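# Fully open the narrow cabinet's top drawer, others shut

## Task

Pull the uppermost drawer of the slim cabinet with three drawers out to its full extent and leave it open. By the end, every other drawer anywhere in the room must be completely closed, and no cabinet may be moved noticeably from its spot. If the robot topples or finishes leaning, the task fails.

## Robot and tools

ROBOT. A Dexmate Vega: a three-wheeled mobile base, a torso of three links (thigh, shank, chest) that fold in a Z, a head with a camera, and two seven-joint arms, each with a two-finger gripper and a wrist camera. From above it is 0.70 m long and 0.63 m wide (0.91 m with arms folded); its front edge lies 0.35 m ahead of the base origin. Nothing prevents it from tipping, and a fallen robot stays down.

FRAMES. All positions are in metres. Base frame: origin on the floor at the turning centre (0.185 m behind the front axle), x forward, y left, z up. The chest, left_hand and right_hand are reported in it. A hand point sits between the fingers, 0.033 m short of the closed tips; fingers point along the hand's z, close along its y, and the camera is on the back (-x). Printed hand positions can be off, more so at long reach. The odometry frame is the base frame where the scene began; base_odometry counts wheel turns only, so slip looks like travel.

TOOL move. Every argument except cameras forms one action; motions inside it start together. An action uses base, joints, or both (optionally with speeds or min_time_s), or else target by itself. With no action it just reports state and images.
- base: one key only, a relative offset from the current spot. translate_m (metres, +forward, -2 to 2), strafe_m (metres, +left, -2 to 2; heading may drift ~0.02 rad), rotate_rad (radians, +counter-clockwise from above, -3.2 to 3.2). Front wheels first steer toward a new direction (about 0.5 s, up to 1.1 s).
- joints: absolute targets in radians, keyed by joint name, any subset. Torso: torso_hip_rad 0 to 1.57, torso_knee_rad 0 to 3.141, torso_waist_rad -1.57 to 1.57 (chest forward lean = knee - hip - waist); torso joints named together arrive together. Arms: left_/right_ shoulder_pitch, shoulder_yaw, upper_arm_roll, elbow, forearm_roll, wrist_pitch, wrist_yaw, gripper. Signs are mirrored on the right: left shoulder pitch positive lowers the arm, right negative does; left wrist pitch positive tips the hand down, right negative. Elbow 0 is straight, negative bends up (-3.041 to 0.214). Gripper 0 shut to 0.785 open, per finger. Head: head_pan_rad (+left), head_tilt_rad, head_camera_tilt_rad (+down at any pan). Keep head_tilt_rad at or below 0 and camera tilt between -1.1 and 0.9 when panning, or the head can strike the chest.
- target: moves one hand to an absolute pose in the base frame: side "left"/"right"; x, y, z in metres (-3 to 3); pitch_deg (90 fingers down, 0 level; -30 to 95); heading_deg (0 forward, +counter-clockwise); roll_deg (default 0; -360 to 360); line_only true demands a straight path or refusal. It is checked against the robot body only, not the furniture. Status: reached (within 10 mm and 2 deg), short (repeat the same target if it says part of a move), or refused with a reason.
- speeds: per-action caps, translate_m/strafe_m 0.04 to 0.3 m/s, rotate_rad 0.1 to 0.6 rad/s. min_time_s: 0.1 to 8 s, minimum duration for arm and head motions.
- cameras: list from head_camera, left_wrist_camera, right_wrist_camera, all; [] for none. An unknown name or key invalidates the call; an out-of-range value is refused, and a refusal or a stop cancels the remaining move/wait/finished_scene calls of that reply.

Other tools: wait (seconds 0 to 10, cameras) lets time pass with no new command; zoom_image (camera, region [x0,y0,x1,y1] pixels, at most 504x504) enlarges part of the latest image; finished_scene (scene number) ends the scene permanently, so only call it with the top drawer fully out and the rest shut.

RESULTS. The move line reads done or the worst status. base_status, joint_status and hand statuses: done; off_target (resting away, maybe still pushing); contact_stop (arm blocked; the whole arm group halts and drops its targets); time_out; not_followed / joint command not followed / pose unreachable (a self-collision or arm-to-arm check withheld it). on_its_own lists uncommanded actions. turned_by_wheels and turned_by_imu are turns since the last result; an imu turn above 0.03 rad after a straight or sideways drive means the base probably hit something. A base count near 0 means blocked or a wheel unable to steer (rotate briefly). base_tilt gives forward/right lean in degrees (about 2 deg bias). Joint torques, motor temperatures and MOTOR HOT / OVER-TEMPERATURE FAULT / TORQUE FAULT lines warn about load and heat.

POSTURES. Start is stand (hip 0.469, knee 1.617, waist 1.048). Others: stand_high 0.78, 1.57, 0.44; lean_20 0.52, 1.05, 0.18; lean_45 0.52, 1.05, -0.26; low_lean_45 0, 0, -0.79 (fold arms before going there). Arm fold, in key order: left 1, 0.5, -0.6, -2.5, 0, -0.9, 0; right -1, -0.5, 0.6, -2.5, 0, 0.9, 0. A low drawer may need a lower, forward torso; the top one likely not.

CAUTIONS. The base does not stop at furniture; its wheels stall or spin and it can shove a cabinet, which must stay put. Approach slowly. Pull drawers gently by the handle, watching for drawers sliding open elsewhere, and do not slam any shut. Never let the arms collide or press on each other, including fingers or a gripper closing on the other hand. After any contact stop, back the arm off at once so it stops straining. Avoid holding an outstretched arm under load for long (heat), and keep contact torques well under the limits (wrist and forearm roll 23.5 N m). Keep the chest and arms from throwing the robot off balance.

Each tool is called after ">>>" as name(argument=value, ...), one argument or row to a line, values as JSON.

## Session

>>> move(
)

Scene clock: 0.00 s.
Joint torques (N m): no reading
Motor temperatures (°C): left_arm=[31 31 31 26 40 35 41] | right_arm=[30 27 33 31 36 36 33]
base_odometry: x=+0.000 y=+0.000 heading=+0.000
turned_by_wheels: +0.000
turned_by_imu: +0.000
base_tilt: forward=+0.0 right=+0.8
base_status: not commanded
joint_positions: torso_hip_rad=+0.469 torso_knee_rad=+1.617 torso_waist_rad=+1.048 left_shoulder_pitch_rad=+2.217 left_shoulder_yaw_rad=-0.014 left_upper_arm_roll_rad=-0.004 left_elbow_rad=-1.080 left_forearm_roll_rad=+0.010 left_wrist_pitch_rad=-0.495 left_wrist_yaw_rad=-0.006 left_gripper_rad=+0.005 right_shoulder_pitch_rad=-2.194 right_shoulder_yaw_rad=-0.002 right_upper_arm_roll_rad=+0.006 right_elbow_rad=-1.112 right_forearm_roll_rad=+0.018 right_wrist_pitch_rad=+0.493 right_wrist_yaw_rad=-0.008 right_gripper_rad=+0.005 head_pan_rad=+0.000 head_tilt_rad=+0.000 head_camera_tilt_rad=+0.000
joint_status: not commanded
chest: x=-0.0111 y=+0.0000 z=+1.4155 quat_wxyz=(+0.999, +0.000, +0.050, +0.000) (m; base frame)
left_hand: x=+0.1723 y=+0.2218 z=+0.5939 quat_wxyz=(+0.402, -0.001, +0.916, -0.004) pitch_deg=+42.6 heading_deg=-0.5 roll_deg=-0.7 back=up (m; base frame)
right_hand: x=+0.2084 y=-0.2404 z=+0.6102 quat_wxyz=(+0.427, +0.011, +0.904, -0.007) pitch_deg=+39.4 heading_deg=-1.6 roll_deg=-0.3 back=up (m; base frame)
pictures: head_camera, left_wrist_camera, right_wrist_camera

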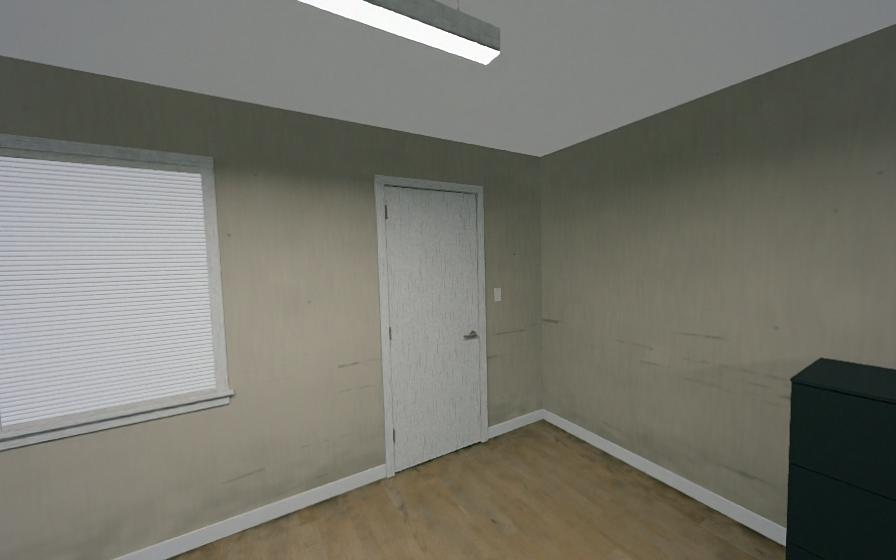

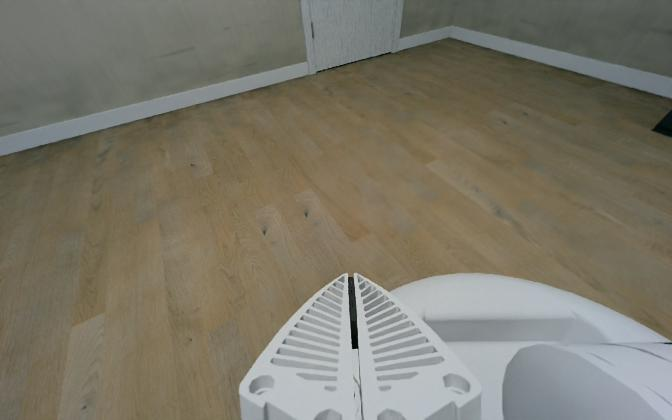

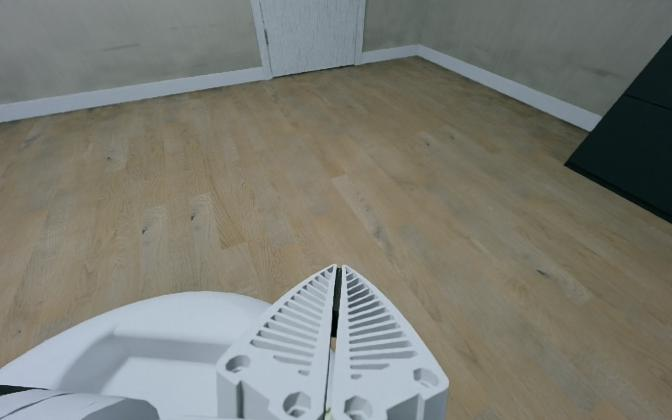

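>>> move(
  joints={"head_pan_rad": -1.0},
  cameras=["head_camera"],
)

>>> move(
  joints={"head_pan_rad": -2.0},
  cameras=["head_camera"],
)

>>> move(
  joints={"head_pan_rad": 1.2},
  cameras=["head_camera"],
)

>>> move(
  joints={"head_pan_rad": 2.4},
  cameras=["head_camera"],
)

Scene clock: 1.63 s.
Joint torques (N m): left_arm=[5.65 0.14 -0.77 -3.14 0.15 -1.32 -0.23] | right_arm=[-5.37 -1.28 0.46 -2.65 0.05 2.47 -0.15]
Motor temperatures (°C): left_arm=[31 31 31 26 40 35 41] | right_arm=[30 27 33 31 36 36 33]
move: done
base_odometry: x=+0.000 y=+0.000 heading=+0.000
turned_by_wheels: +0.000
turned_by_imu: +0.000
base_tilt: forward=+0.1 right=+0.7
base_status: not commanded
joint_positions: torso_hip_rad=+0.469 torso_knee_rad=+1.617 torso_waist_rad=+1.048 left_shoulder_pitch_rad=+2.217 left_shoulder_yaw_rad=-0.014 left_upper_arm_roll_rad=-0.004 left_elbow_rad=-1.080 left_forearm_roll_rad=+0.010 left_wrist_pitch_rad=-0.495 left_wrist_yaw_rad=-0.006 left_gripper_rad=+0.005 right_shoulder_pitch_rad=-2.194 right_shoulder_yaw_rad=-0.002 right_upper_arm_roll_rad=+0.006 right_elbow_rad=-1.112 right_forearm_roll_rad=+0.018 right_wrist_pitch_rad=+0.493 right_wrist_yaw_rad=-0.008 right_gripper_rad=+0.005 head_pan_rad=-1.000 head_tilt_rad=+0.000 head_camera_tilt_rad=+0.000
joint_status: all done
chest: x=-0.0111 y=+0.0000 z=+1.4155 quat_wxyz=(+0.999, +0.000, +0.050, +0.000) (m; base frame)
left_hand: x=+0.1724 y=+0.2218 z=+0.5939 quat_wxyz=(+0.402, -0.001, +0.916, -0.004) pitch_deg=+42.6 heading_deg=-0.5 roll_deg=-0.7 back=up (m; base frame)
right_hand: x=+0.2084 y=-0.2404 z=+0.6102 quat_wxyz=(+0.427, +0.011, +0.904, -0.007) pitch_deg=+39.4 heading_deg=-1.6 roll_deg=-0.3 back=up (m; base frame)
pictures: head_camera

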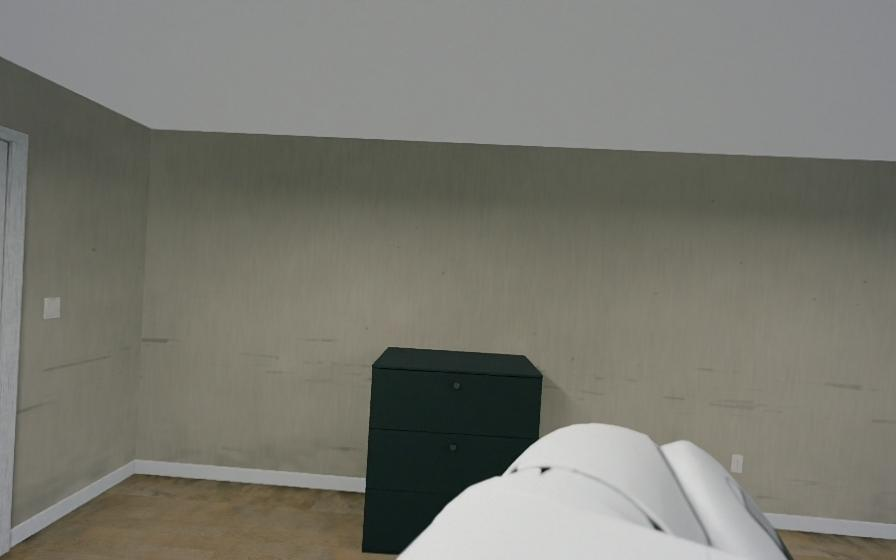

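Scene clock: 2.97 s.
Joint torques (N m): left_arm=[5.22 0.25 -0.94 -1.93 0.13 -1.78 -0.05] | right_arm=[-4.56 -1.35 0.57 -2.32 0.07 2.58 -0.09]
Motor temperatures (°C): left_arm=[31 31 31 26 40 35 41] | right_arm=[30 27 33 31 36 37 33]
move: done
base_odometry: x=+0.000 y=+0.000 heading=+0.000
turned_by_wheels: +0.000
turned_by_imu: +0.000
base_tilt: forward=+0.0 right=+0.8
base_status: not commanded
joint_positions: torso_hip_rad=+0.469 torso_knee_rad=+1.617 torso_waist_rad=+1.048 left_shoulder_pitch_rad=+2.217 left_shoulder_yaw_rad=-0.014 left_upper_arm_roll_rad=-0.004 left_elbow_rad=-1.080 left_forearm_roll_rad=+0.010 left_wrist_pitch_rad=-0.495 left_wrist_yaw_rad=-0.006 left_gripper_rad=+0.005 right_shoulder_pitch_rad=-2.194 right_shoulder_yaw_rad=-0.002 right_upper_arm_roll_rad=+0.006 right_elbow_rad=-1.112 right_forearm_roll_rad=+0.018 right_wrist_pitch_rad=+0.493 right_wrist_yaw_rad=-0.008 right_gripper_rad=+0.005 head_pan_rad=-2.000 head_tilt_rad=+0.000 head_camera_tilt_rad=+0.000
joint_status: all done
chest: x=-0.0111 y=+0.0000 z=+1.4155 quat_wxyz=(+0.999, +0.000, +0.050, +0.000) (m; base frame)
left_hand: x=+0.1724 y=+0.2218 z=+0.5939 quat_wxyz=(+0.402, -0.001, +0.916, -0.004) pitch_deg=+42.6 heading_deg=-0.5 roll_deg=-0.7 back=up (m; base frame)
right_hand: x=+0.2084 y=-0.2404 z=+0.6102 quat_wxyz=(+0.427, +0.011, +0.904, -0.007) pitch_deg=+39.4 heading_deg=-1.6 roll_deg=-0.3 back=up (m; base frame)
pictures: head_camera

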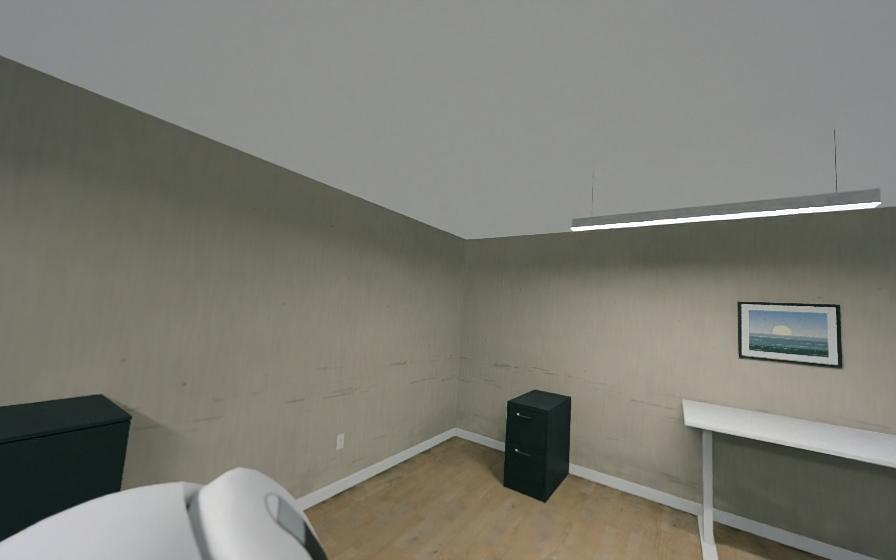

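Scene clock: 5.77 s.
Joint torques (N m): left_arm=[6.44 0.88 -1.72 -2.4 0.1 -1.93 -0.25] | right_arm=[-4.22 -0.68 -0.06 -2.1 0.16 2.99 -0.06]
Motor temperatures (°C): left_arm=[31 31 31 26 40 35 41] | right_arm=[30 27 33 31 36 37 33]
move: done
base_odometry: x=+0.000 y=+0.000 heading=+0.000
turned_by_wheels: +0.000
turned_by_imu: +0.000
base_tilt: forward=+0.1 right=+0.8
base_status: not commanded
joint_positions: torso_hip_rad=+0.469 torso_knee_rad=+1.617 torso_waist_rad=+1.048 left_shoulder_pitch_rad=+2.217 left_shoulder_yaw_rad=-0.014 left_upper_arm_roll_rad=-0.004 left_elbow_rad=-1.080 left_forearm_roll_rad=+0.010 left_wrist_pitch_rad=-0.495 left_wrist_yaw_rad=-0.006 left_gripper_rad=+0.005 right_shoulder_pitch_rad=-2.194 right_shoulder_yaw_rad=-0.002 right_upper_arm_roll_rad=+0.006 right_elbow_rad=-1.112 right_forearm_roll_rad=+0.018 right_wrist_pitch_rad=+0.493 right_wrist_yaw_rad=-0.008 right_gripper_rad=+0.005 head_pan_rad=+1.200 head_tilt_rad=+0.000 head_camera_tilt_rad=+0.000
joint_status: all done
chest: x=-0.0111 y=+0.0000 z=+1.4155 quat_wxyz=(+0.999, +0.000, +0.050, +0.000) (m; base frame)
left_hand: x=+0.1724 y=+0.2218 z=+0.5939 quat_wxyz=(+0.402, -0.001, +0.916, -0.004) pitch_deg=+42.6 heading_deg=-0.5 roll_deg=-0.7 back=up (m; base frame)
right_hand: x=+0.2084 y=-0.2404 z=+0.6102 quat_wxyz=(+0.427, +0.011, +0.904, -0.007) pitch_deg=+39.4 heading_deg=-1.6 roll_deg=-0.3 back=up (m; base frame)
pictures: head_camera

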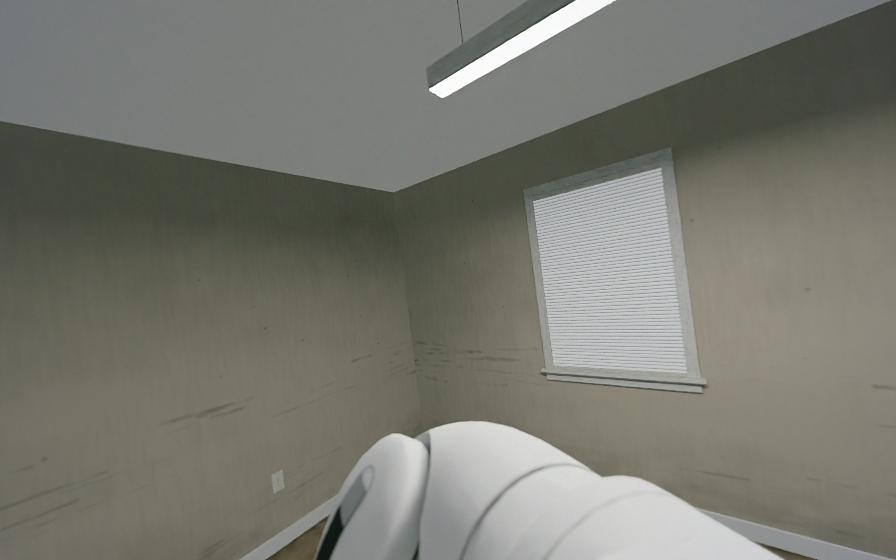

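Scene clock: 7.23 s.
Joint torques (N m): left_arm=[5.83 0.01 -0.94 -2.18 0.03 -2.24 -0.04] | right_arm=[-4.31 -1.39 0.66 -3.44 0.13 2.32 0.01]
Motor temperatures (°C): left_arm=[31 31 31 26 40 35 41] | right_arm=[30 27 33 31 36 37 33]
move: done
base_odometry: x=+0.000 y=+0.000 heading=+0.000
turned_by_wheels: +0.000
turned_by_imu: +0.000
base_tilt: forward=+0.0 right=+0.8
base_status: not commanded
joint_positions: torso_hip_rad=+0.469 torso_knee_rad=+1.617 torso_waist_rad=+1.048 left_shoulder_pitch_rad=+2.217 left_shoulder_yaw_rad=-0.014 left_upper_arm_roll_rad=-0.004 left_elbow_rad=-1.080 left_forearm_roll_rad=+0.010 left_wrist_pitch_rad=-0.495 left_wrist_yaw_rad=-0.006 left_gripper_rad=+0.005 right_shoulder_pitch_rad=-2.194 right_shoulder_yaw_rad=-0.002 right_upper_arm_roll_rad=+0.006 right_elbow_rad=-1.112 right_forearm_roll_rad=+0.018 right_wrist_pitch_rad=+0.493 right_wrist_yaw_rad=-0.008 right_gripper_rad=+0.005 head_pan_rad=+2.400 head_tilt_rad=+0.000 head_camera_tilt_rad=+0.000
joint_status: all done
chest: x=-0.0111 y=+0.0000 z=+1.4155 quat_wxyz=(+0.999, +0.000, +0.050, +0.000) (m; base frame)
left_hand: x=+0.1724 y=+0.2218 z=+0.5939 quat_wxyz=(+0.402, -0.001, +0.916, -0.004) pitch_deg=+42.6 heading_deg=-0.5 roll_deg=-0.7 back=up (m; base frame)
right_hand: x=+0.2084 y=-0.2404 z=+0.6102 quat_wxyz=(+0.427, +0.011, +0.904, -0.007) pitch_deg=+39.4 heading_deg=-1.6 roll_deg=-0.3 back=up (m; base frame)
pictures: head_camera

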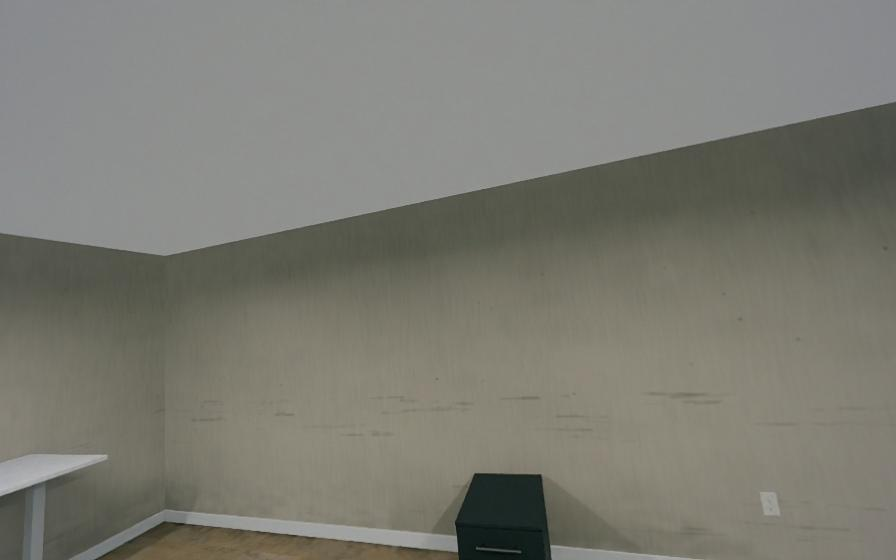

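>>> move(
  joints={"head_pan_rad": 2.4, "head_camera_tilt_rad": 0.6},
  cameras=["head_camera"],
)

>>> zoom_image(
  camera="head_camera",
  region=[400, 160, 650, 460],
)

>>> move(
  joints={"head_pan_rad": -2.6, "head_camera_tilt_rad": 0.5},
  cameras=["head_camera"],
)

>>> move(
  joints={"head_pan_rad": -1.9, "head_camera_tilt_rad": 0.5},
  cameras=["head_camera"],
)

>>> move(
  joints={"head_pan_rad": -0.9, "head_camera_tilt_rad": 0.5},
  cameras=["head_camera"],
)

Scene clock: 8.63 s.
Joint torques (N m): left_arm=[6.9 -0.04 -1.09 -2.24 0.1 -2.03 -0.04] | right_arm=[-3.62 -0.98 0.84 -2.75 0.07 2.33 -0.16]
Motor temperatures (°C): left_arm=[31 31 31 26 40 35 41] | right_arm=[30 27 33 31 36 37 33]
move: done
base_odometry: x=+0.000 y=+0.000 heading=+0.000
turned_by_wheels: +0.000
turned_by_imu: +0.000
base_tilt: forward=+0.1 right=+0.7
base_status: not commanded
joint_positions: torso_hip_rad=+0.469 torso_knee_rad=+1.617 torso_waist_rad=+1.048 left_shoulder_pitch_rad=+2.217 left_shoulder_yaw_rad=-0.014 left_upper_arm_roll_rad=-0.004 left_elbow_rad=-1.080 left_forearm_roll_rad=+0.010 left_wrist_pitch_rad=-0.495 left_wrist_yaw_rad=-0.006 left_gripper_rad=+0.005 right_shoulder_pitch_rad=-2.194 right_shoulder_yaw_rad=-0.002 right_upper_arm_roll_rad=+0.006 right_elbow_rad=-1.112 right_forearm_roll_rad=+0.018 right_wrist_pitch_rad=+0.493 right_wrist_yaw_rad=-0.008 right_gripper_rad=+0.005 head_pan_rad=+2.400 head_tilt_rad=+0.000 head_camera_tilt_rad=+0.600
joint_status: all done
chest: x=-0.0111 y=+0.0000 z=+1.4155 quat_wxyz=(+0.999, +0.000, +0.050, +0.000) (m; base frame)
left_hand: x=+0.1724 y=+0.2218 z=+0.5939 quat_wxyz=(+0.402, -0.001, +0.916, -0.004) pitch_deg=+42.6 heading_deg=-0.5 roll_deg=-0.7 back=up (m; base frame)
right_hand: x=+0.2084 y=-0.2404 z=+0.6102 quat_wxyz=(+0.427, +0.011, +0.904, -0.007) pitch_deg=+39.4 heading_deg=-1.6 roll_deg=-0.3 back=up (m; base frame)
pictures: head_camera

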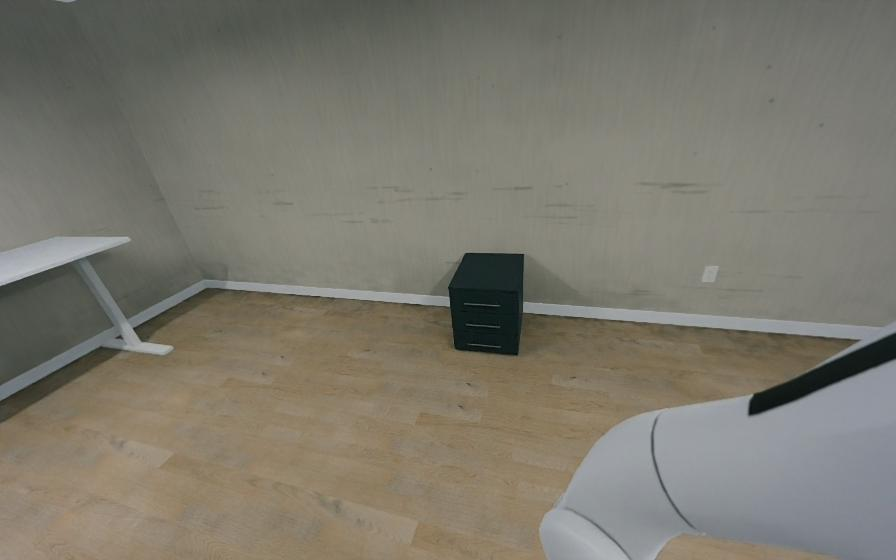

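Scaled by 1.680 from the camera's 896x560 image, which has a finer 960x600 frame.

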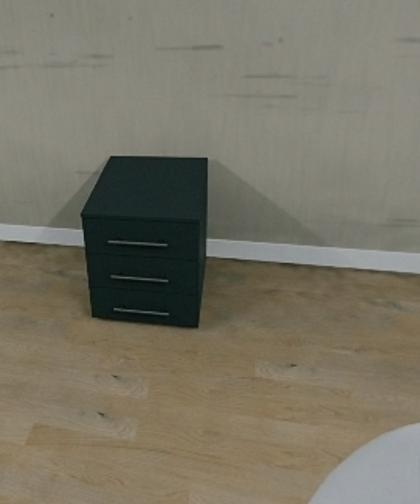

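Scene clock: 12.63 s.
Joint torques (N m): left_arm=[6.37 -0.11 -0.78 -2.79 0.12 -1.95 -0.11] | right_arm=[-2.32 -0.31 0.23 -3.1 0.12 2.68 -0.13]
Motor temperatures (°C): left_arm=[31 31 31 26 40 35 41] | right_arm=[30 27 33 31 36 37 33]
move: done
base_odometry: x=+0.000 y=+0.000 heading=+0.000
turned_by_wheels: +0.000
turned_by_imu: +0.000
base_tilt: forward=+0.0 right=+0.8
base_status: not commanded
joint_positions: torso_hip_rad=+0.469 torso_knee_rad=+1.617 torso_waist_rad=+1.048 left_shoulder_pitch_rad=+2.217 left_shoulder_yaw_rad=-0.014 left_upper_arm_roll_rad=-0.004 left_elbow_rad=-1.080 left_forearm_roll_rad=+0.010 left_wrist_pitch_rad=-0.495 left_wrist_yaw_rad=-0.006 left_gripper_rad=+0.005 right_shoulder_pitch_rad=-2.194 right_shoulder_yaw_rad=-0.002 right_upper_arm_roll_rad=+0.006 right_elbow_rad=-1.112 right_forearm_roll_rad=+0.018 right_wrist_pitch_rad=+0.493 right_wrist_yaw_rad=-0.008 right_gripper_rad=+0.005 head_pan_rad=-2.600 head_tilt_rad=+0.000 head_camera_tilt_rad=+0.500
joint_status: all done
chest: x=-0.0111 y=+0.0000 z=+1.4155 quat_wxyz=(+0.999, +0.000, +0.050, +0.000) (m; base frame)
left_hand: x=+0.1724 y=+0.2218 z=+0.5939 quat_wxyz=(+0.402, -0.001, +0.916, -0.004) pitch_deg=+42.6 heading_deg=-0.5 roll_deg=-0.7 back=up (m; base frame)
right_hand: x=+0.2084 y=-0.2404 z=+0.6102 quat_wxyz=(+0.427, +0.011, +0.904, -0.007) pitch_deg=+39.4 heading_deg=-1.6 roll_deg=-0.3 back=up (m; base frame)
pictures: head_camera

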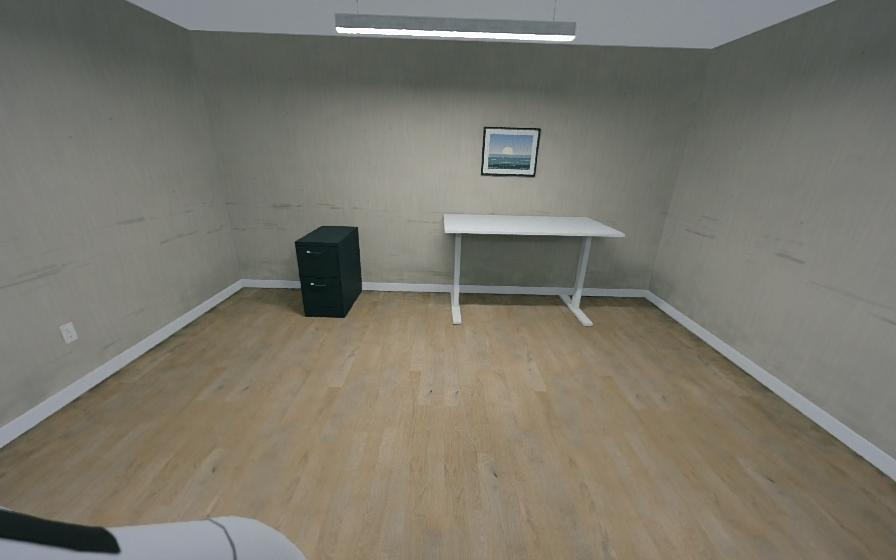

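Scene clock: 13.77 s.
Joint torques (N m): left_arm=[5.57 -0.31 -1.3 -2.99 0.16 -1.78 -0.13] | right_arm=[-4.1 -1.47 0.24 -2.86 0.08 1.88 0.03]
Motor temperatures (°C): left_arm=[31 31 31 26 40 35 41] | right_arm=[30 27 33 31 36 37 33]
move: done
base_odometry: x=+0.000 y=+0.000 heading=+0.000
turned_by_wheels: +0.000
turned_by_imu: +0.000
base_tilt: forward=+0.1 right=+0.7
base_status: not commanded
joint_positions: torso_hip_rad=+0.469 torso_knee_rad=+1.617 torso_waist_rad=+1.048 left_shoulder_pitch_rad=+2.217 left_shoulder_yaw_rad=-0.014 left_upper_arm_roll_rad=-0.004 left_elbow_rad=-1.080 left_forearm_roll_rad=+0.010 left_wrist_pitch_rad=-0.495 left_wrist_yaw_rad=-0.006 left_gripper_rad=+0.005 right_shoulder_pitch_rad=-2.194 right_shoulder_yaw_rad=-0.002 right_upper_arm_roll_rad=+0.006 right_elbow_rad=-1.112 right_forearm_roll_rad=+0.018 right_wrist_pitch_rad=+0.493 right_wrist_yaw_rad=-0.008 right_gripper_rad=+0.005 head_pan_rad=-1.900 head_tilt_rad=+0.000 head_camera_tilt_rad=+0.500
joint_status: all done
chest: x=-0.0111 y=+0.0000 z=+1.4155 quat_wxyz=(+0.999, +0.000, +0.050, +0.000) (m; base frame)
left_hand: x=+0.1724 y=+0.2218 z=+0.5939 quat_wxyz=(+0.402, -0.001, +0.916, -0.004) pitch_deg=+42.6 heading_deg=-0.5 roll_deg=-0.7 back=up (m; base frame)
right_hand: x=+0.2084 y=-0.2404 z=+0.6102 quat_wxyz=(+0.427, +0.011, +0.904, -0.007) pitch_deg=+39.4 heading_deg=-1.6 roll_deg=-0.3 back=up (m; base frame)
pictures: head_camera

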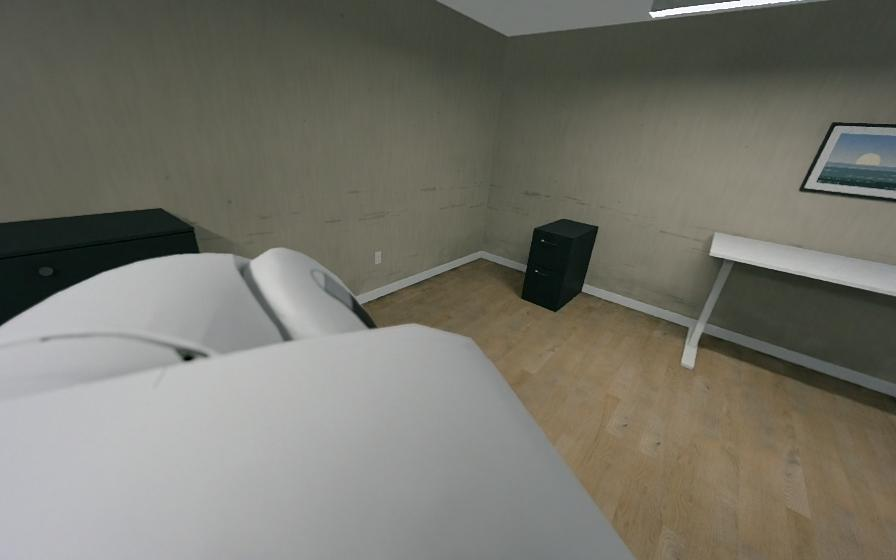

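Scene clock: 15.10 s.
Joint torques (N m): left_arm=[4.84 0.86 -1.55 -2.5 -0.1 -2.11 -0.2] | right_arm=[-3.36 -0.12 0.49 -2.84 0.13 2.68 -0.03]
Motor temperatures (°C): left_arm=[31 31 31 26 40 35 41] | right_arm=[30 27 33 31 36 37 33]
move: done
base_odometry: x=+0.000 y=+0.000 heading=+0.000
turned_by_wheels: +0.000
turned_by_imu: +0.000
base_tilt: forward=+0.1 right=+0.8
base_status: not commanded
joint_positions: torso_hip_rad=+0.469 torso_knee_rad=+1.617 torso_waist_rad=+1.048 left_shoulder_pitch_rad=+2.217 left_shoulder_yaw_rad=-0.014 left_upper_arm_roll_rad=-0.004 left_elbow_rad=-1.080 left_forearm_roll_rad=+0.010 left_wrist_pitch_rad=-0.495 left_wrist_yaw_rad=-0.006 left_gripper_rad=+0.005 right_shoulder_pitch_rad=-2.194 right_shoulder_yaw_rad=-0.002 right_upper_arm_roll_rad=+0.006 right_elbow_rad=-1.112 right_forearm_roll_rad=+0.018 right_wrist_pitch_rad=+0.493 right_wrist_yaw_rad=-0.008 right_gripper_rad=+0.005 head_pan_rad=-0.900 head_tilt_rad=+0.000 head_camera_tilt_rad=+0.500
joint_status: all done
chest: x=-0.0111 y=+0.0000 z=+1.4155 quat_wxyz=(+0.999, +0.000, +0.050, +0.000) (m; base frame)
left_hand: x=+0.1724 y=+0.2218 z=+0.5939 quat_wxyz=(+0.402, -0.001, +0.916, -0.004) pitch_deg=+42.6 heading_deg=-0.5 roll_deg=-0.7 back=up (m; base frame)
right_hand: x=+0.2084 y=-0.2404 z=+0.6102 quat_wxyz=(+0.427, +0.011, +0.904, -0.007) pitch_deg=+39.4 heading_deg=-1.6 roll_deg=-0.3 back=up (m; base frame)
pictures: head_camera

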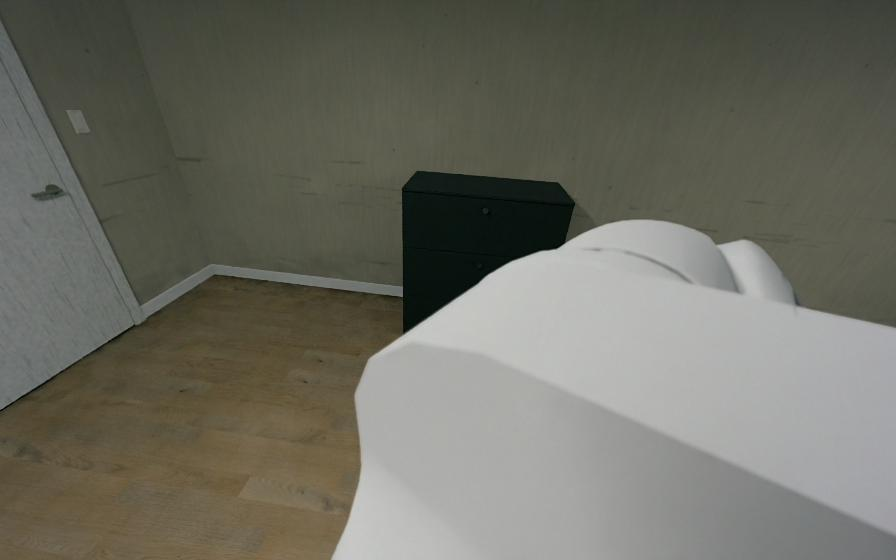

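>>> move(
  base={"rotate_rad": 2.25},
  joints={"head_pan_rad": 0, "head_camera_tilt_rad": 0.5},
  cameras=["head_camera"],
)

>>> zoom_image(
  camera="head_camera",
  region=[300, 150, 650, 450],
)

Scene clock: 20.83 s.
Joint torques (N m): left_arm=[6.06 0.82 -1.07 -2 0.17 -2.47 -0.03] | right_arm=[-4.25 -1.2 0.4 -1.33 0.12 2.68 -0.06]
Motor temperatures (°C): left_arm=[31 31 31 26 40 35 41] | right_arm=[30 27 33 31 36 37 33]
move: done
base_odometry: x=+0.003 y=-0.001 heading=+2.257
turned_by_wheels: +2.257
turned_by_imu: +2.245
base_tilt: forward=+0.0 right=+0.8
base_status: done
joint_positions: torso_hip_rad=+0.469 torso_knee_rad=+1.617 torso_waist_rad=+1.048 left_shoulder_pitch_rad=+2.217 left_shoulder_yaw_rad=-0.014 left_upper_arm_roll_rad=-0.004 left_elbow_rad=-1.080 left_forearm_roll_rad=+0.010 left_wrist_pitch_rad=-0.495 left_wrist_yaw_rad=-0.006 left_gripper_rad=+0.005 right_shoulder_pitch_rad=-2.194 right_shoulder_yaw_rad=-0.002 right_upper_arm_roll_rad=+0.006 right_elbow_rad=-1.112 right_forearm_roll_rad=+0.018 right_wrist_pitch_rad=+0.493 right_wrist_yaw_rad=-0.008 right_gripper_rad=+0.005 head_pan_rad=+0.000 head_tilt_rad=+0.000 head_camera_tilt_rad=+0.500
joint_status: all done
chest: x=-0.0111 y=+0.0000 z=+1.4155 quat_wxyz=(+0.999, +0.000, +0.050, +0.000) (m; base frame)
left_hand: x=+0.1724 y=+0.2218 z=+0.5939 quat_wxyz=(+0.402, -0.001, +0.916, -0.004) pitch_deg=+42.6 heading_deg=-0.5 roll_deg=-0.7 back=up (m; base frame)
right_hand: x=+0.2084 y=-0.2404 z=+0.6102 quat_wxyz=(+0.427, +0.011, +0.904, -0.007) pitch_deg=+39.4 heading_deg=-1.6 roll_deg=-0.3 back=up (m; base frame)
pictures: head_camera

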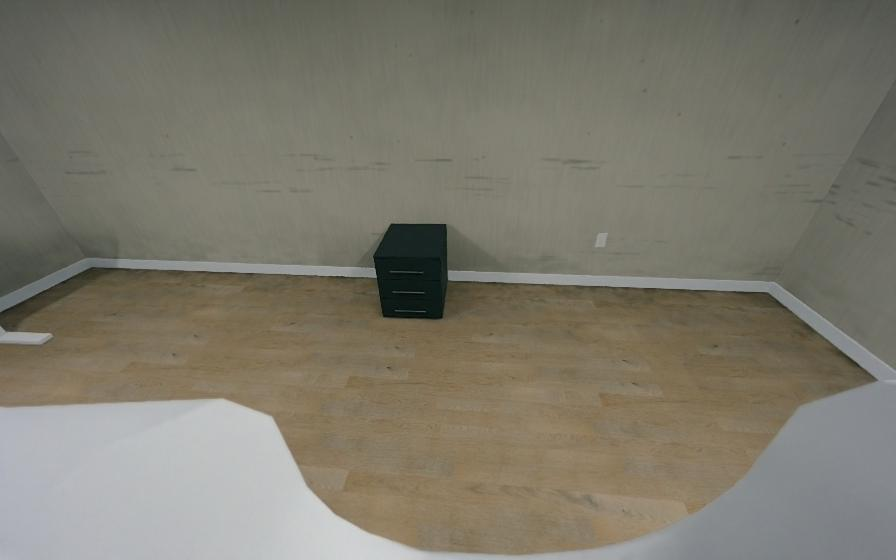

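Scaled by 1.440 from the camera's 896x560 image, which has a finer 960x600 frame.

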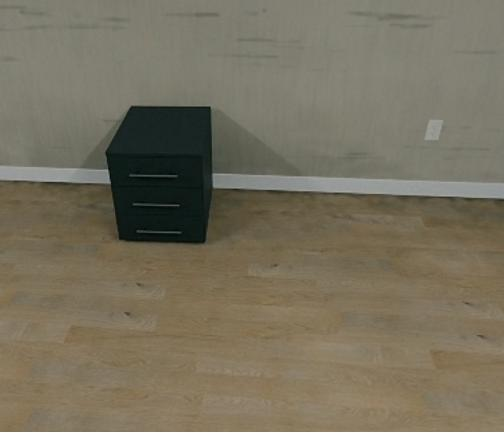

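>>> move(
  base={"rotate_rad": -0.05},
  cameras=[],
)

>>> move(
  base={"strafe_m": 0.3},
  cameras=[],
)

>>> move(
  base={"translate_m": 0.6},
  joints={"head_camera_tilt_rad": 0.6},
  cameras=["head_camera"],
)

>>> zoom_image(
  camera="head_camera",
  region=[300, 150, 600, 400],
)

Scene clock: 23.17 s.
Joint torques (N m): left_arm=[4.87 -0.67 -0.7 -2.27 0.15 -2.45 -0.05] | right_arm=[-3.14 -0.32 0.28 -2.84 0.1 2.35 -0.16]
Motor temperatures (°C): left_arm=[31 31 31 26 40 35 41] | right_arm=[30 27 33 31 36 37 33]
move: done
base_odometry: x=+0.003 y=-0.001 heading=+2.207
turned_by_wheels: -0.050
turned_by_imu: -0.050
base_tilt: forward=+0.0 right=+0.8
base_status: done
joint_positions: torso_hip_rad=+0.469 torso_knee_rad=+1.617 torso_waist_rad=+1.048 left_shoulder_pitch_rad=+2.217 left_shoulder_yaw_rad=-0.014 left_upper_arm_roll_rad=-0.004 left_elbow_rad=-1.080 left_forearm_roll_rad=+0.010 left_wrist_pitch_rad=-0.495 left_wrist_yaw_rad=-0.006 left_gripper_rad=+0.005 right_shoulder_pitch_rad=-2.194 right_shoulder_yaw_rad=-0.002 right_upper_arm_roll_rad=+0.006 right_elbow_rad=-1.112 right_forearm_roll_rad=+0.018 right_wrist_pitch_rad=+0.493 right_wrist_yaw_rad=-0.008 right_gripper_rad=+0.005 head_pan_rad=+0.000 head_tilt_rad=+0.000 head_camera_tilt_rad=+0.500
joint_status: not commanded
chest: x=-0.0111 y=+0.0000 z=+1.4155 quat_wxyz=(+0.999, +0.000, +0.050, +0.000) (m; base frame)
left_hand: x=+0.1724 y=+0.2218 z=+0.5939 quat_wxyz=(+0.402, -0.001, +0.916, -0.004) pitch_deg=+42.6 heading_deg=-0.5 roll_deg=-0.7 back=up (m; base frame)
right_hand: x=+0.2084 y=-0.2404 z=+0.6102 quat_wxyz=(+0.427, +0.011, +0.904, -0.007) pitch_deg=+39.4 heading_deg=-1.6 roll_deg=-0.3 back=up (m; base frame)
pictures: none
No camera images: "cameras" was empty.

Scene clock: 26.60 s.
Joint torques (N m): left_arm=[6.07 -0.91 -1.02 -1.6 0 -1.83 -0.08] | right_arm=[-4.22 -2.19 0.44 -2.76 0.07 2.16 0.03]
Motor temperatures (°C): left_arm=[31 31 31 26 40 35 41] | right_arm=[30 27 33 31 36 37 33]
move: done
base_odometry: x=-0.237 y=-0.179 heading=+2.214
turned_by_wheels: +0.007
turned_by_imu: +0.003
base_tilt: forward=+0.0 right=+0.7
base_status: done
joint_positions: torso_hip_rad=+0.469 torso_knee_rad=+1.617 torso_waist_rad=+1.048 left_shoulder_pitch_rad=+2.217 left_shoulder_yaw_rad=-0.014 left_upper_arm_roll_rad=-0.004 left_elbow_rad=-1.080 left_forearm_roll_rad=+0.010 left_wrist_pitch_rad=-0.495 left_wrist_yaw_rad=-0.006 left_gripper_rad=+0.005 right_shoulder_pitch_rad=-2.194 right_shoulder_yaw_rad=-0.002 right_upper_arm_roll_rad=+0.006 right_elbow_rad=-1.112 right_forearm_roll_rad=+0.018 right_wrist_pitch_rad=+0.493 right_wrist_yaw_rad=-0.008 right_gripper_rad=+0.005 head_pan_rad=+0.000 head_tilt_rad=+0.000 head_camera_tilt_rad=+0.500
joint_status: not commanded
chest: x=-0.0111 y=+0.0000 z=+1.4155 quat_wxyz=(+0.999, +0.000, +0.050, +0.000) (m; base frame)
left_hand: x=+0.1724 y=+0.2218 z=+0.5939 quat_wxyz=(+0.402, -0.001, +0.915, -0.004) pitch_deg=+42.6 heading_deg=-0.5 roll_deg=-0.7 back=up (m; base frame)
right_hand: x=+0.2084 y=-0.2404 z=+0.6102 quat_wxyz=(+0.427, +0.011, +0.904, -0.007) pitch_deg=+39.4 heading_deg=-1.6 roll_deg=-0.3 back=up (m; base frame)
pictures: none
No camera images: "cameras" was empty.

Scene clock: 30.77 s.
Joint torques (N m): left_arm=[6.42 0.2 -1.23 -3.32 -0.01 -1.22 0] | right_arm=[-5.46 0.57 0.48 -3.16 0.23 2.46 -0.14]
Motor temperatures (°C): left_arm=[31 31 31 26 40 35 41] | right_arm=[30 27 33 31 36 37 33]
move: done
base_odometry: x=-0.597 y=+0.301 heading=+2.213
turned_by_wheels: -0.001
turned_by_imu: -0.002
base_tilt: forward=+0.0 right=+0.8
base_status: done
joint_positions: torso_hip_rad=+0.469 torso_knee_rad=+1.617 torso_waist_rad=+1.048 left_shoulder_pitch_rad=+2.217 left_shoulder_yaw_rad=-0.014 left_upper_arm_roll_rad=-0.004 left_elbow_rad=-1.080 left_forearm_roll_rad=+0.010 left_wrist_pitch_rad=-0.495 left_wrist_yaw_rad=-0.006 left_gripper_rad=+0.005 right_shoulder_pitch_rad=-2.194 right_shoulder_yaw_rad=-0.002 right_upper_arm_roll_rad=+0.006 right_elbow_rad=-1.112 right_forearm_roll_rad=+0.018 right_wrist_pitch_rad=+0.493 right_wrist_yaw_rad=-0.008 right_gripper_rad=+0.005 head_pan_rad=+0.000 head_tilt_rad=+0.000 head_camera_tilt_rad=+0.600
joint_status: all done
chest: x=-0.0111 y=+0.0000 z=+1.4155 quat_wxyz=(+0.999, +0.000, +0.050, +0.000) (m; base frame)
left_hand: x=+0.1724 y=+0.2218 z=+0.5939 quat_wxyz=(+0.402, -0.001, +0.916, -0.004) pitch_deg=+42.6 heading_deg=-0.5 roll_deg=-0.7 back=up (m; base frame)
right_hand: x=+0.2085 y=-0.2404 z=+0.6101 quat_wxyz=(+0.427, +0.011, +0.904, -0.007) pitch_deg=+39.4 heading_deg=-1.6 roll_deg=-0.3 back=up (m; base frame)
pictures: head_camera

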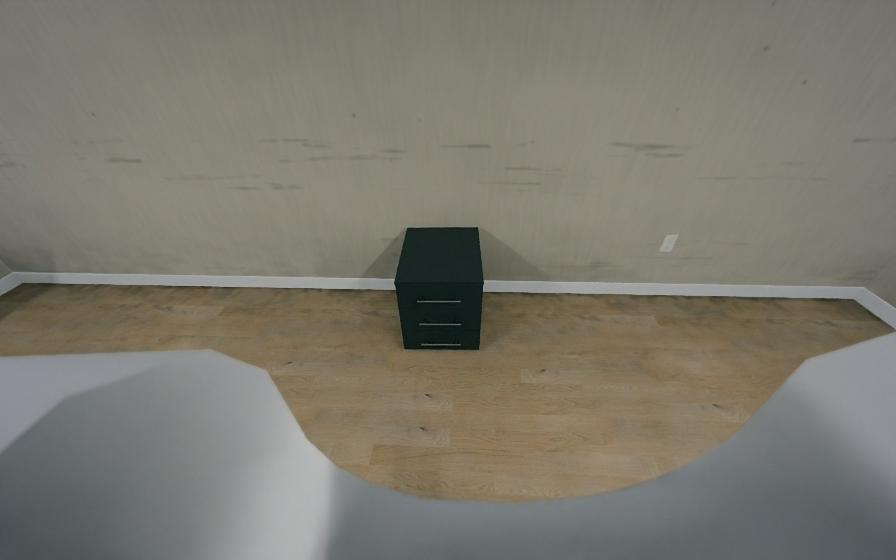

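Scaled by 1.680 from the camera's 896x560 image, which has a finer 960x600 frame.

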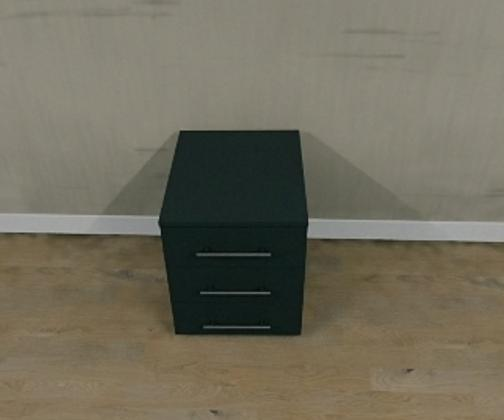

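>>> move(
  target={"side": "left", "x": 0.40, "y": 0.25, "z": 1.0, "pitch_deg": 10, "heading_deg": 0, "roll_deg": 0},
  cameras=["head_camera"],
)

>>> move(
  target={"side": "right", "x": 0.40, "y": -0.25, "z": 1.0, "pitch_deg": 10, "heading_deg": 0, "roll_deg": 0},
  cameras=["head_camera"],
)

Scene clock: 32.33 s.
Joint torques (N m): left_arm=[6.46 0.66 -0.57 -2.86 0.03 -2.45 -0.27] | right_arm=[-3.7 -0.81 1.48 -2.15 0.12 3.61 -0.33]
Motor temperatures (°C): left_arm=[31 31 31 26 40 35 41] | right_arm=[30 27 33 31 36 37 33]
move: refused
base_odometry: x=-0.597 y=+0.301 heading=+2.213
turned_by_wheels: +0.000
turned_by_imu: +0.000
base_tilt: forward=+0.0 right=+0.8
base_status: not commanded
joint_positions: torso_hip_rad=+0.469 torso_knee_rad=+1.617 torso_waist_rad=+1.048 left_shoulder_pitch_rad=+2.217 left_shoulder_yaw_rad=-0.014 left_upper_arm_roll_rad=-0.004 left_elbow_rad=-1.080 left_forearm_roll_rad=+0.010 left_wrist_pitch_rad=-0.495 left_wrist_yaw_rad=-0.006 left_gripper_rad=+0.005 right_shoulder_pitch_rad=-2.194 right_shoulder_yaw_rad=-0.002 right_upper_arm_roll_rad=+0.006 right_elbow_rad=-1.112 right_forearm_roll_rad=+0.018 right_wrist_pitch_rad=+0.493 right_wrist_yaw_rad=-0.008 right_gripper_rad=+0.005 head_pan_rad=+0.000 head_tilt_rad=+0.000 head_camera_tilt_rad=+0.600
joint_status: not commanded
chest: x=-0.0111 y=+0.0000 z=+1.4155 quat_wxyz=(+0.999, +0.000, +0.050, +0.000) (m; base frame)
left_hand: x=+0.1724 y=+0.2218 z=+0.5939 quat_wxyz=(+0.402, -0.001, +0.916, -0.004) pitch_deg=+42.6 heading_deg=-0.5 roll_deg=-0.7 back=up (m; base frame)
left_hand_status: refused: the arm stands too near the robot already: the left finger within 1.6 cm of the torso (limit 2.0). Nothing moved. Move it clear with "joints".
right_hand: x=+0.2085 y=-0.2404 z=+0.6101 quat_wxyz=(+0.427, +0.011, +0.904, -0.007) pitch_deg=+39.4 heading_deg=-1.6 roll_deg=-0.3 back=up (m; base frame)
pictures: head_camera

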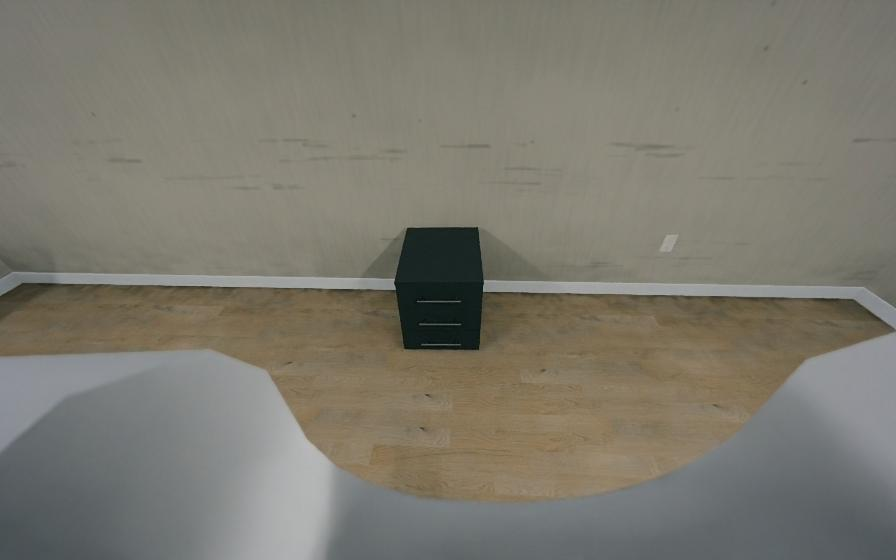

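not run: a stop came earlier in this reply.

>>> move(
  joints={"left_shoulder_yaw_rad": 0.2, "right_shoulder_yaw_rad": -0.2},
  cameras=[],
)

>>> move(
  joints={"left_elbow_rad": -1.9, "right_elbow_rad": -1.9, "left_shoulder_pitch_rad": 1.9, "right_shoulder_pitch_rad": -1.9},
  cameras=["head_camera"],
)

Scene clock: 34.73 s.
Joint torques (N m): left_arm=[5.72 4.03 -2.74 -2.09 -0.24 -2.01 -0.16] | right_arm=[-3.62 -5.41 2.33 -2.18 0.15 2.34 -0.24]
Motor temperatures (°C): left_arm=[31 31 31 26 40 35 41] | right_arm=[30 27 33 31 36 37 33]
move: done
base_odometry: x=-0.597 y=+0.301 heading=+2.213
turned_by_wheels: +0.000
turned_by_imu: +0.000
base_tilt: forward=+0.0 right=+0.8
base_status: not commanded
joint_positions: torso_hip_rad=+0.469 torso_knee_rad=+1.617 torso_waist_rad=+1.048 left_shoulder_pitch_rad=+2.217 left_shoulder_yaw_rad=+0.196 left_upper_arm_roll_rad=-0.004 left_elbow_rad=-1.080 left_forearm_roll_rad=+0.010 left_wrist_pitch_rad=-0.495 left_wrist_yaw_rad=-0.006 left_gripper_rad=+0.005 right_shoulder_pitch_rad=-2.194 right_shoulder_yaw_rad=-0.197 right_upper_arm_roll_rad=+0.006 right_elbow_rad=-1.112 right_forearm_roll_rad=+0.018 right_wrist_pitch_rad=+0.493 right_wrist_yaw_rad=-0.008 right_gripper_rad=+0.005 head_pan_rad=+0.000 head_tilt_rad=+0.000 head_camera_tilt_rad=+0.600
joint_status: all done
chest: x=-0.0111 y=+0.0000 z=+1.4155 quat_wxyz=(+0.999, +0.000, +0.050, +0.000) (m; base frame)
left_hand: x=+0.1778 y=+0.3136 z=+0.5998 quat_wxyz=(+0.400, +0.095, +0.911, +0.038) pitch_deg=+42.6 heading_deg=-0.5 roll_deg=+11.4 back=up (m; base frame)
right_hand: x=+0.2151 y=-0.3213 z=+0.6177 quat_wxyz=(+0.426, -0.078, +0.900, -0.046) pitch_deg=+39.2 heading_deg=-1.1 roll_deg=-11.1 back=up (m; base frame)
pictures: none
No camera images: "cameras" was empty.

Scene clock: 38.87 s.
Joint torques (N m): left_arm=[-13.68 4.43 -3.11 -8.5 0.01 -3.18 -0.08] | right_arm=[17.97 -4.48 2.36 -8.19 0.12 2.32 -0.43]
Motor temperatures (°C): left_arm=[31 31 31 26 40 35 41] | right_arm=[30 27 33 31 36 37 33]
move: done
base_odometry: x=-0.597 y=+0.301 heading=+2.213
turned_by_wheels: +0.000
turned_by_imu: +0.000
base_tilt: forward=+0.1 right=+0.8
base_status: not commanded
joint_positions: torso_hip_rad=+0.469 torso_knee_rad=+1.617 torso_waist_rad=+1.048 left_shoulder_pitch_rad=+1.902 left_shoulder_yaw_rad=+0.200 left_upper_arm_roll_rad=-0.004 left_elbow_rad=-1.896 left_forearm_roll_rad=+0.010 left_wrist_pitch_rad=-0.495 left_wrist_yaw_rad=-0.006 left_gripper_rad=+0.005 right_shoulder_pitch_rad=-1.902 right_shoulder_yaw_rad=-0.200 right_upper_arm_roll_rad=+0.006 right_elbow_rad=-1.897 right_forearm_roll_rad=+0.018 right_wrist_pitch_rad=+0.493 right_wrist_yaw_rad=-0.008 right_gripper_rad=+0.005 head_pan_rad=+0.000 head_tilt_rad=+0.000 head_camera_tilt_rad=+0.600
joint_status: all done
chest: x=-0.0111 y=+0.0000 z=+1.4155 quat_wxyz=(+0.999, +0.000, +0.050, +0.000) (m; base frame)
left_hand: x=+0.5568 y=+0.2137 z=+1.1866 quat_wxyz=(+0.826, +0.105, +0.554, +0.019) pitch_deg=-21.3 heading_deg=-9.4 roll_deg=+12.0 back=up (m; base frame)
right_hand: x=+0.5579 y=-0.2249 z=+1.1888 quat_wxyz=(+0.827, -0.087, +0.555, -0.017) pitch_deg=-21.6 heading_deg=+7.7 roll_deg=-10.1 back=up (m; base frame)
pictures: head_camera

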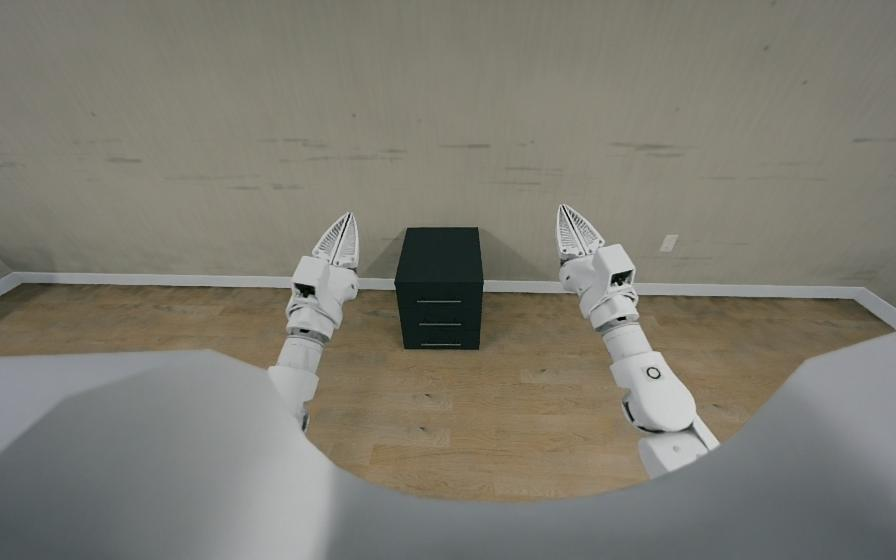

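>>> move(
  joints={"torso_hip_rad": 0.52, "torso_knee_rad": 1.05, "torso_waist_rad": 0.18},
  cameras=["head_camera"],
)

Scene clock: 44.80 s.
Joint torques (N m): left_arm=[-8.97 3.47 -3.04 -7.22 -0.23 -2.73 0.02] | right_arm=[13.51 -3.03 2.35 -8.06 0.31 2.55 -0.35]
Motor temperatures (°C): left_arm=[31 31 31 26 40 35 41] | right_arm=[30 27 33 32 36 37 33]
move: done
base_odometry: x=-0.597 y=+0.301 heading=+2.213
turned_by_wheels: +0.000
turned_by_imu: +0.000
base_tilt: forward=+0.0 right=+0.7
base_status: not commanded
joint_positions: torso_hip_rad=+0.520 torso_knee_rad=+1.050 torso_waist_rad=+0.180 left_shoulder_pitch_rad=+1.900 left_shoulder_yaw_rad=+0.200 left_upper_arm_roll_rad=-0.004 left_elbow_rad=-1.900 left_forearm_roll_rad=+0.010 left_wrist_pitch_rad=-0.495 left_wrist_yaw_rad=-0.006 left_gripper_rad=+0.005 right_shoulder_pitch_rad=-1.900 right_shoulder_yaw_rad=-0.200 right_upper_arm_roll_rad=+0.006 right_elbow_rad=-1.900 right_forearm_roll_rad=+0.018 right_wrist_pitch_rad=+0.493 right_wrist_yaw_rad=-0.008 right_gripper_rad=+0.005 head_pan_rad=+0.000 head_tilt_rad=+0.000 head_camera_tilt_rad=+0.600
joint_status: all done
chest: x=-0.1367 y=+0.0000 z=+1.2996 quat_wxyz=(+0.985, +0.000, +0.174, +0.000) (m; base frame)
left_hand: x=+0.3578 y=+0.2133 z=+0.9406 quat_wxyz=(+0.752, +0.106, +0.651, +0.005) pitch_deg=-7.5 heading_deg=-8.9 roll_deg=+9.7 back=up (m; base frame)
right_hand: x=+0.3591 y=-0.2245 z=+0.9417 quat_wxyz=(+0.753, -0.088, +0.652, -0.006) pitch_deg=-7.7 heading_deg=+7.3 roll_deg=-8.1 back=up (m; base frame)
pictures: head_camera

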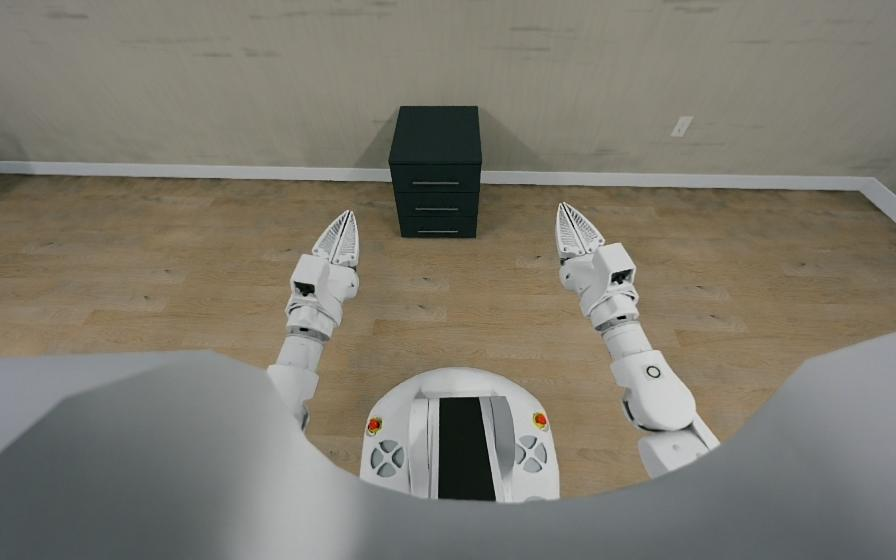

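>>> move(
  joints={"torso_hip_rad": 0.52, "torso_knee_rad": 1.05, "torso_waist_rad": -0.26},
  cameras=["head_camera"],
)

Scene clock: 48.10 s.
Joint torques (N m): left_arm=[2.59 3.65 -2.24 -6.45 0.01 -2.69 -0.27] | right_arm=[3.17 -3.35 1.3 -6.67 0.28 2.4 -0.19]
Motor temperatures (°C): left_arm=[31 31 31 26 40 36 41] | right_arm=[30 27 33 32 36 37 33]
move: done
base_odometry: x=-0.597 y=+0.301 heading=+2.213
turned_by_wheels: +0.000
turned_by_imu: +0.000
base_tilt: forward=+0.0 right=+0.8
base_status: not commanded
joint_positions: torso_hip_rad=+0.520 torso_knee_rad=+1.050 torso_waist_rad=-0.260 left_shoulder_pitch_rad=+1.900 left_shoulder_yaw_rad=+0.200 left_upper_arm_roll_rad=-0.004 left_elbow_rad=-1.900 left_forearm_roll_rad=+0.010 left_wrist_pitch_rad=-0.495 left_wrist_yaw_rad=-0.006 left_gripper_rad=+0.005 right_shoulder_pitch_rad=-1.900 right_shoulder_yaw_rad=-0.200 right_upper_arm_roll_rad=+0.006 right_elbow_rad=-1.900 right_forearm_roll_rad=+0.018 right_wrist_pitch_rad=+0.493 right_wrist_yaw_rad=-0.008 right_gripper_rad=+0.005 head_pan_rad=+0.000 head_tilt_rad=+0.000 head_camera_tilt_rad=+0.600
joint_status: all done
chest: x=+0.0407 y=+0.0000 z=+1.2164 quat_wxyz=(+0.923, +0.000, +0.385, +0.000) (m; base frame)
left_hand: x=+0.3353 y=+0.2133 z=+0.6810 quat_wxyz=(+0.592, +0.105, +0.799, -0.018) pitch_deg=+17.4 heading_deg=-9.2 roll_deg=+5.7 back=up (m; base frame)
right_hand: x=+0.3370 y=-0.2245 z=+0.6814 quat_wxyz=(+0.592, -0.087, +0.801, +0.014) pitch_deg=+17.3 heading_deg=+7.6 roll_deg=-4.9 back=up (m; base frame)
pictures: head_camera

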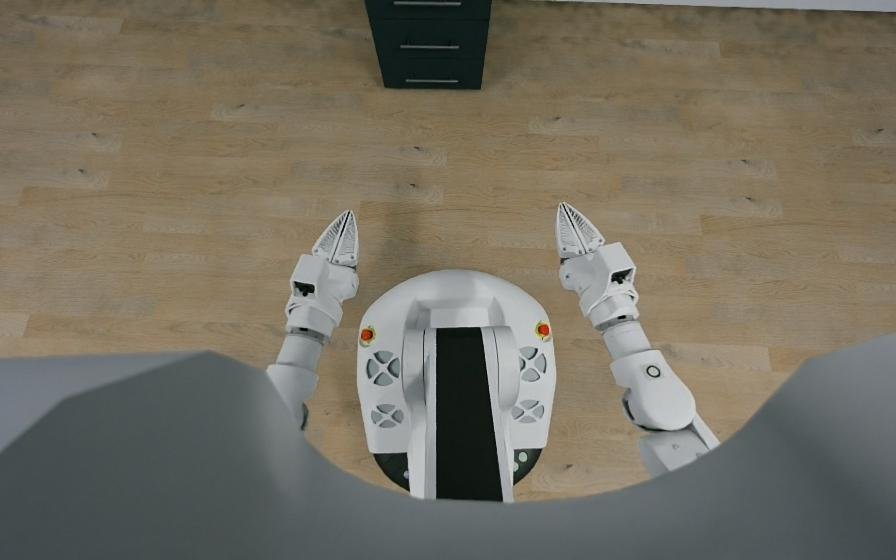

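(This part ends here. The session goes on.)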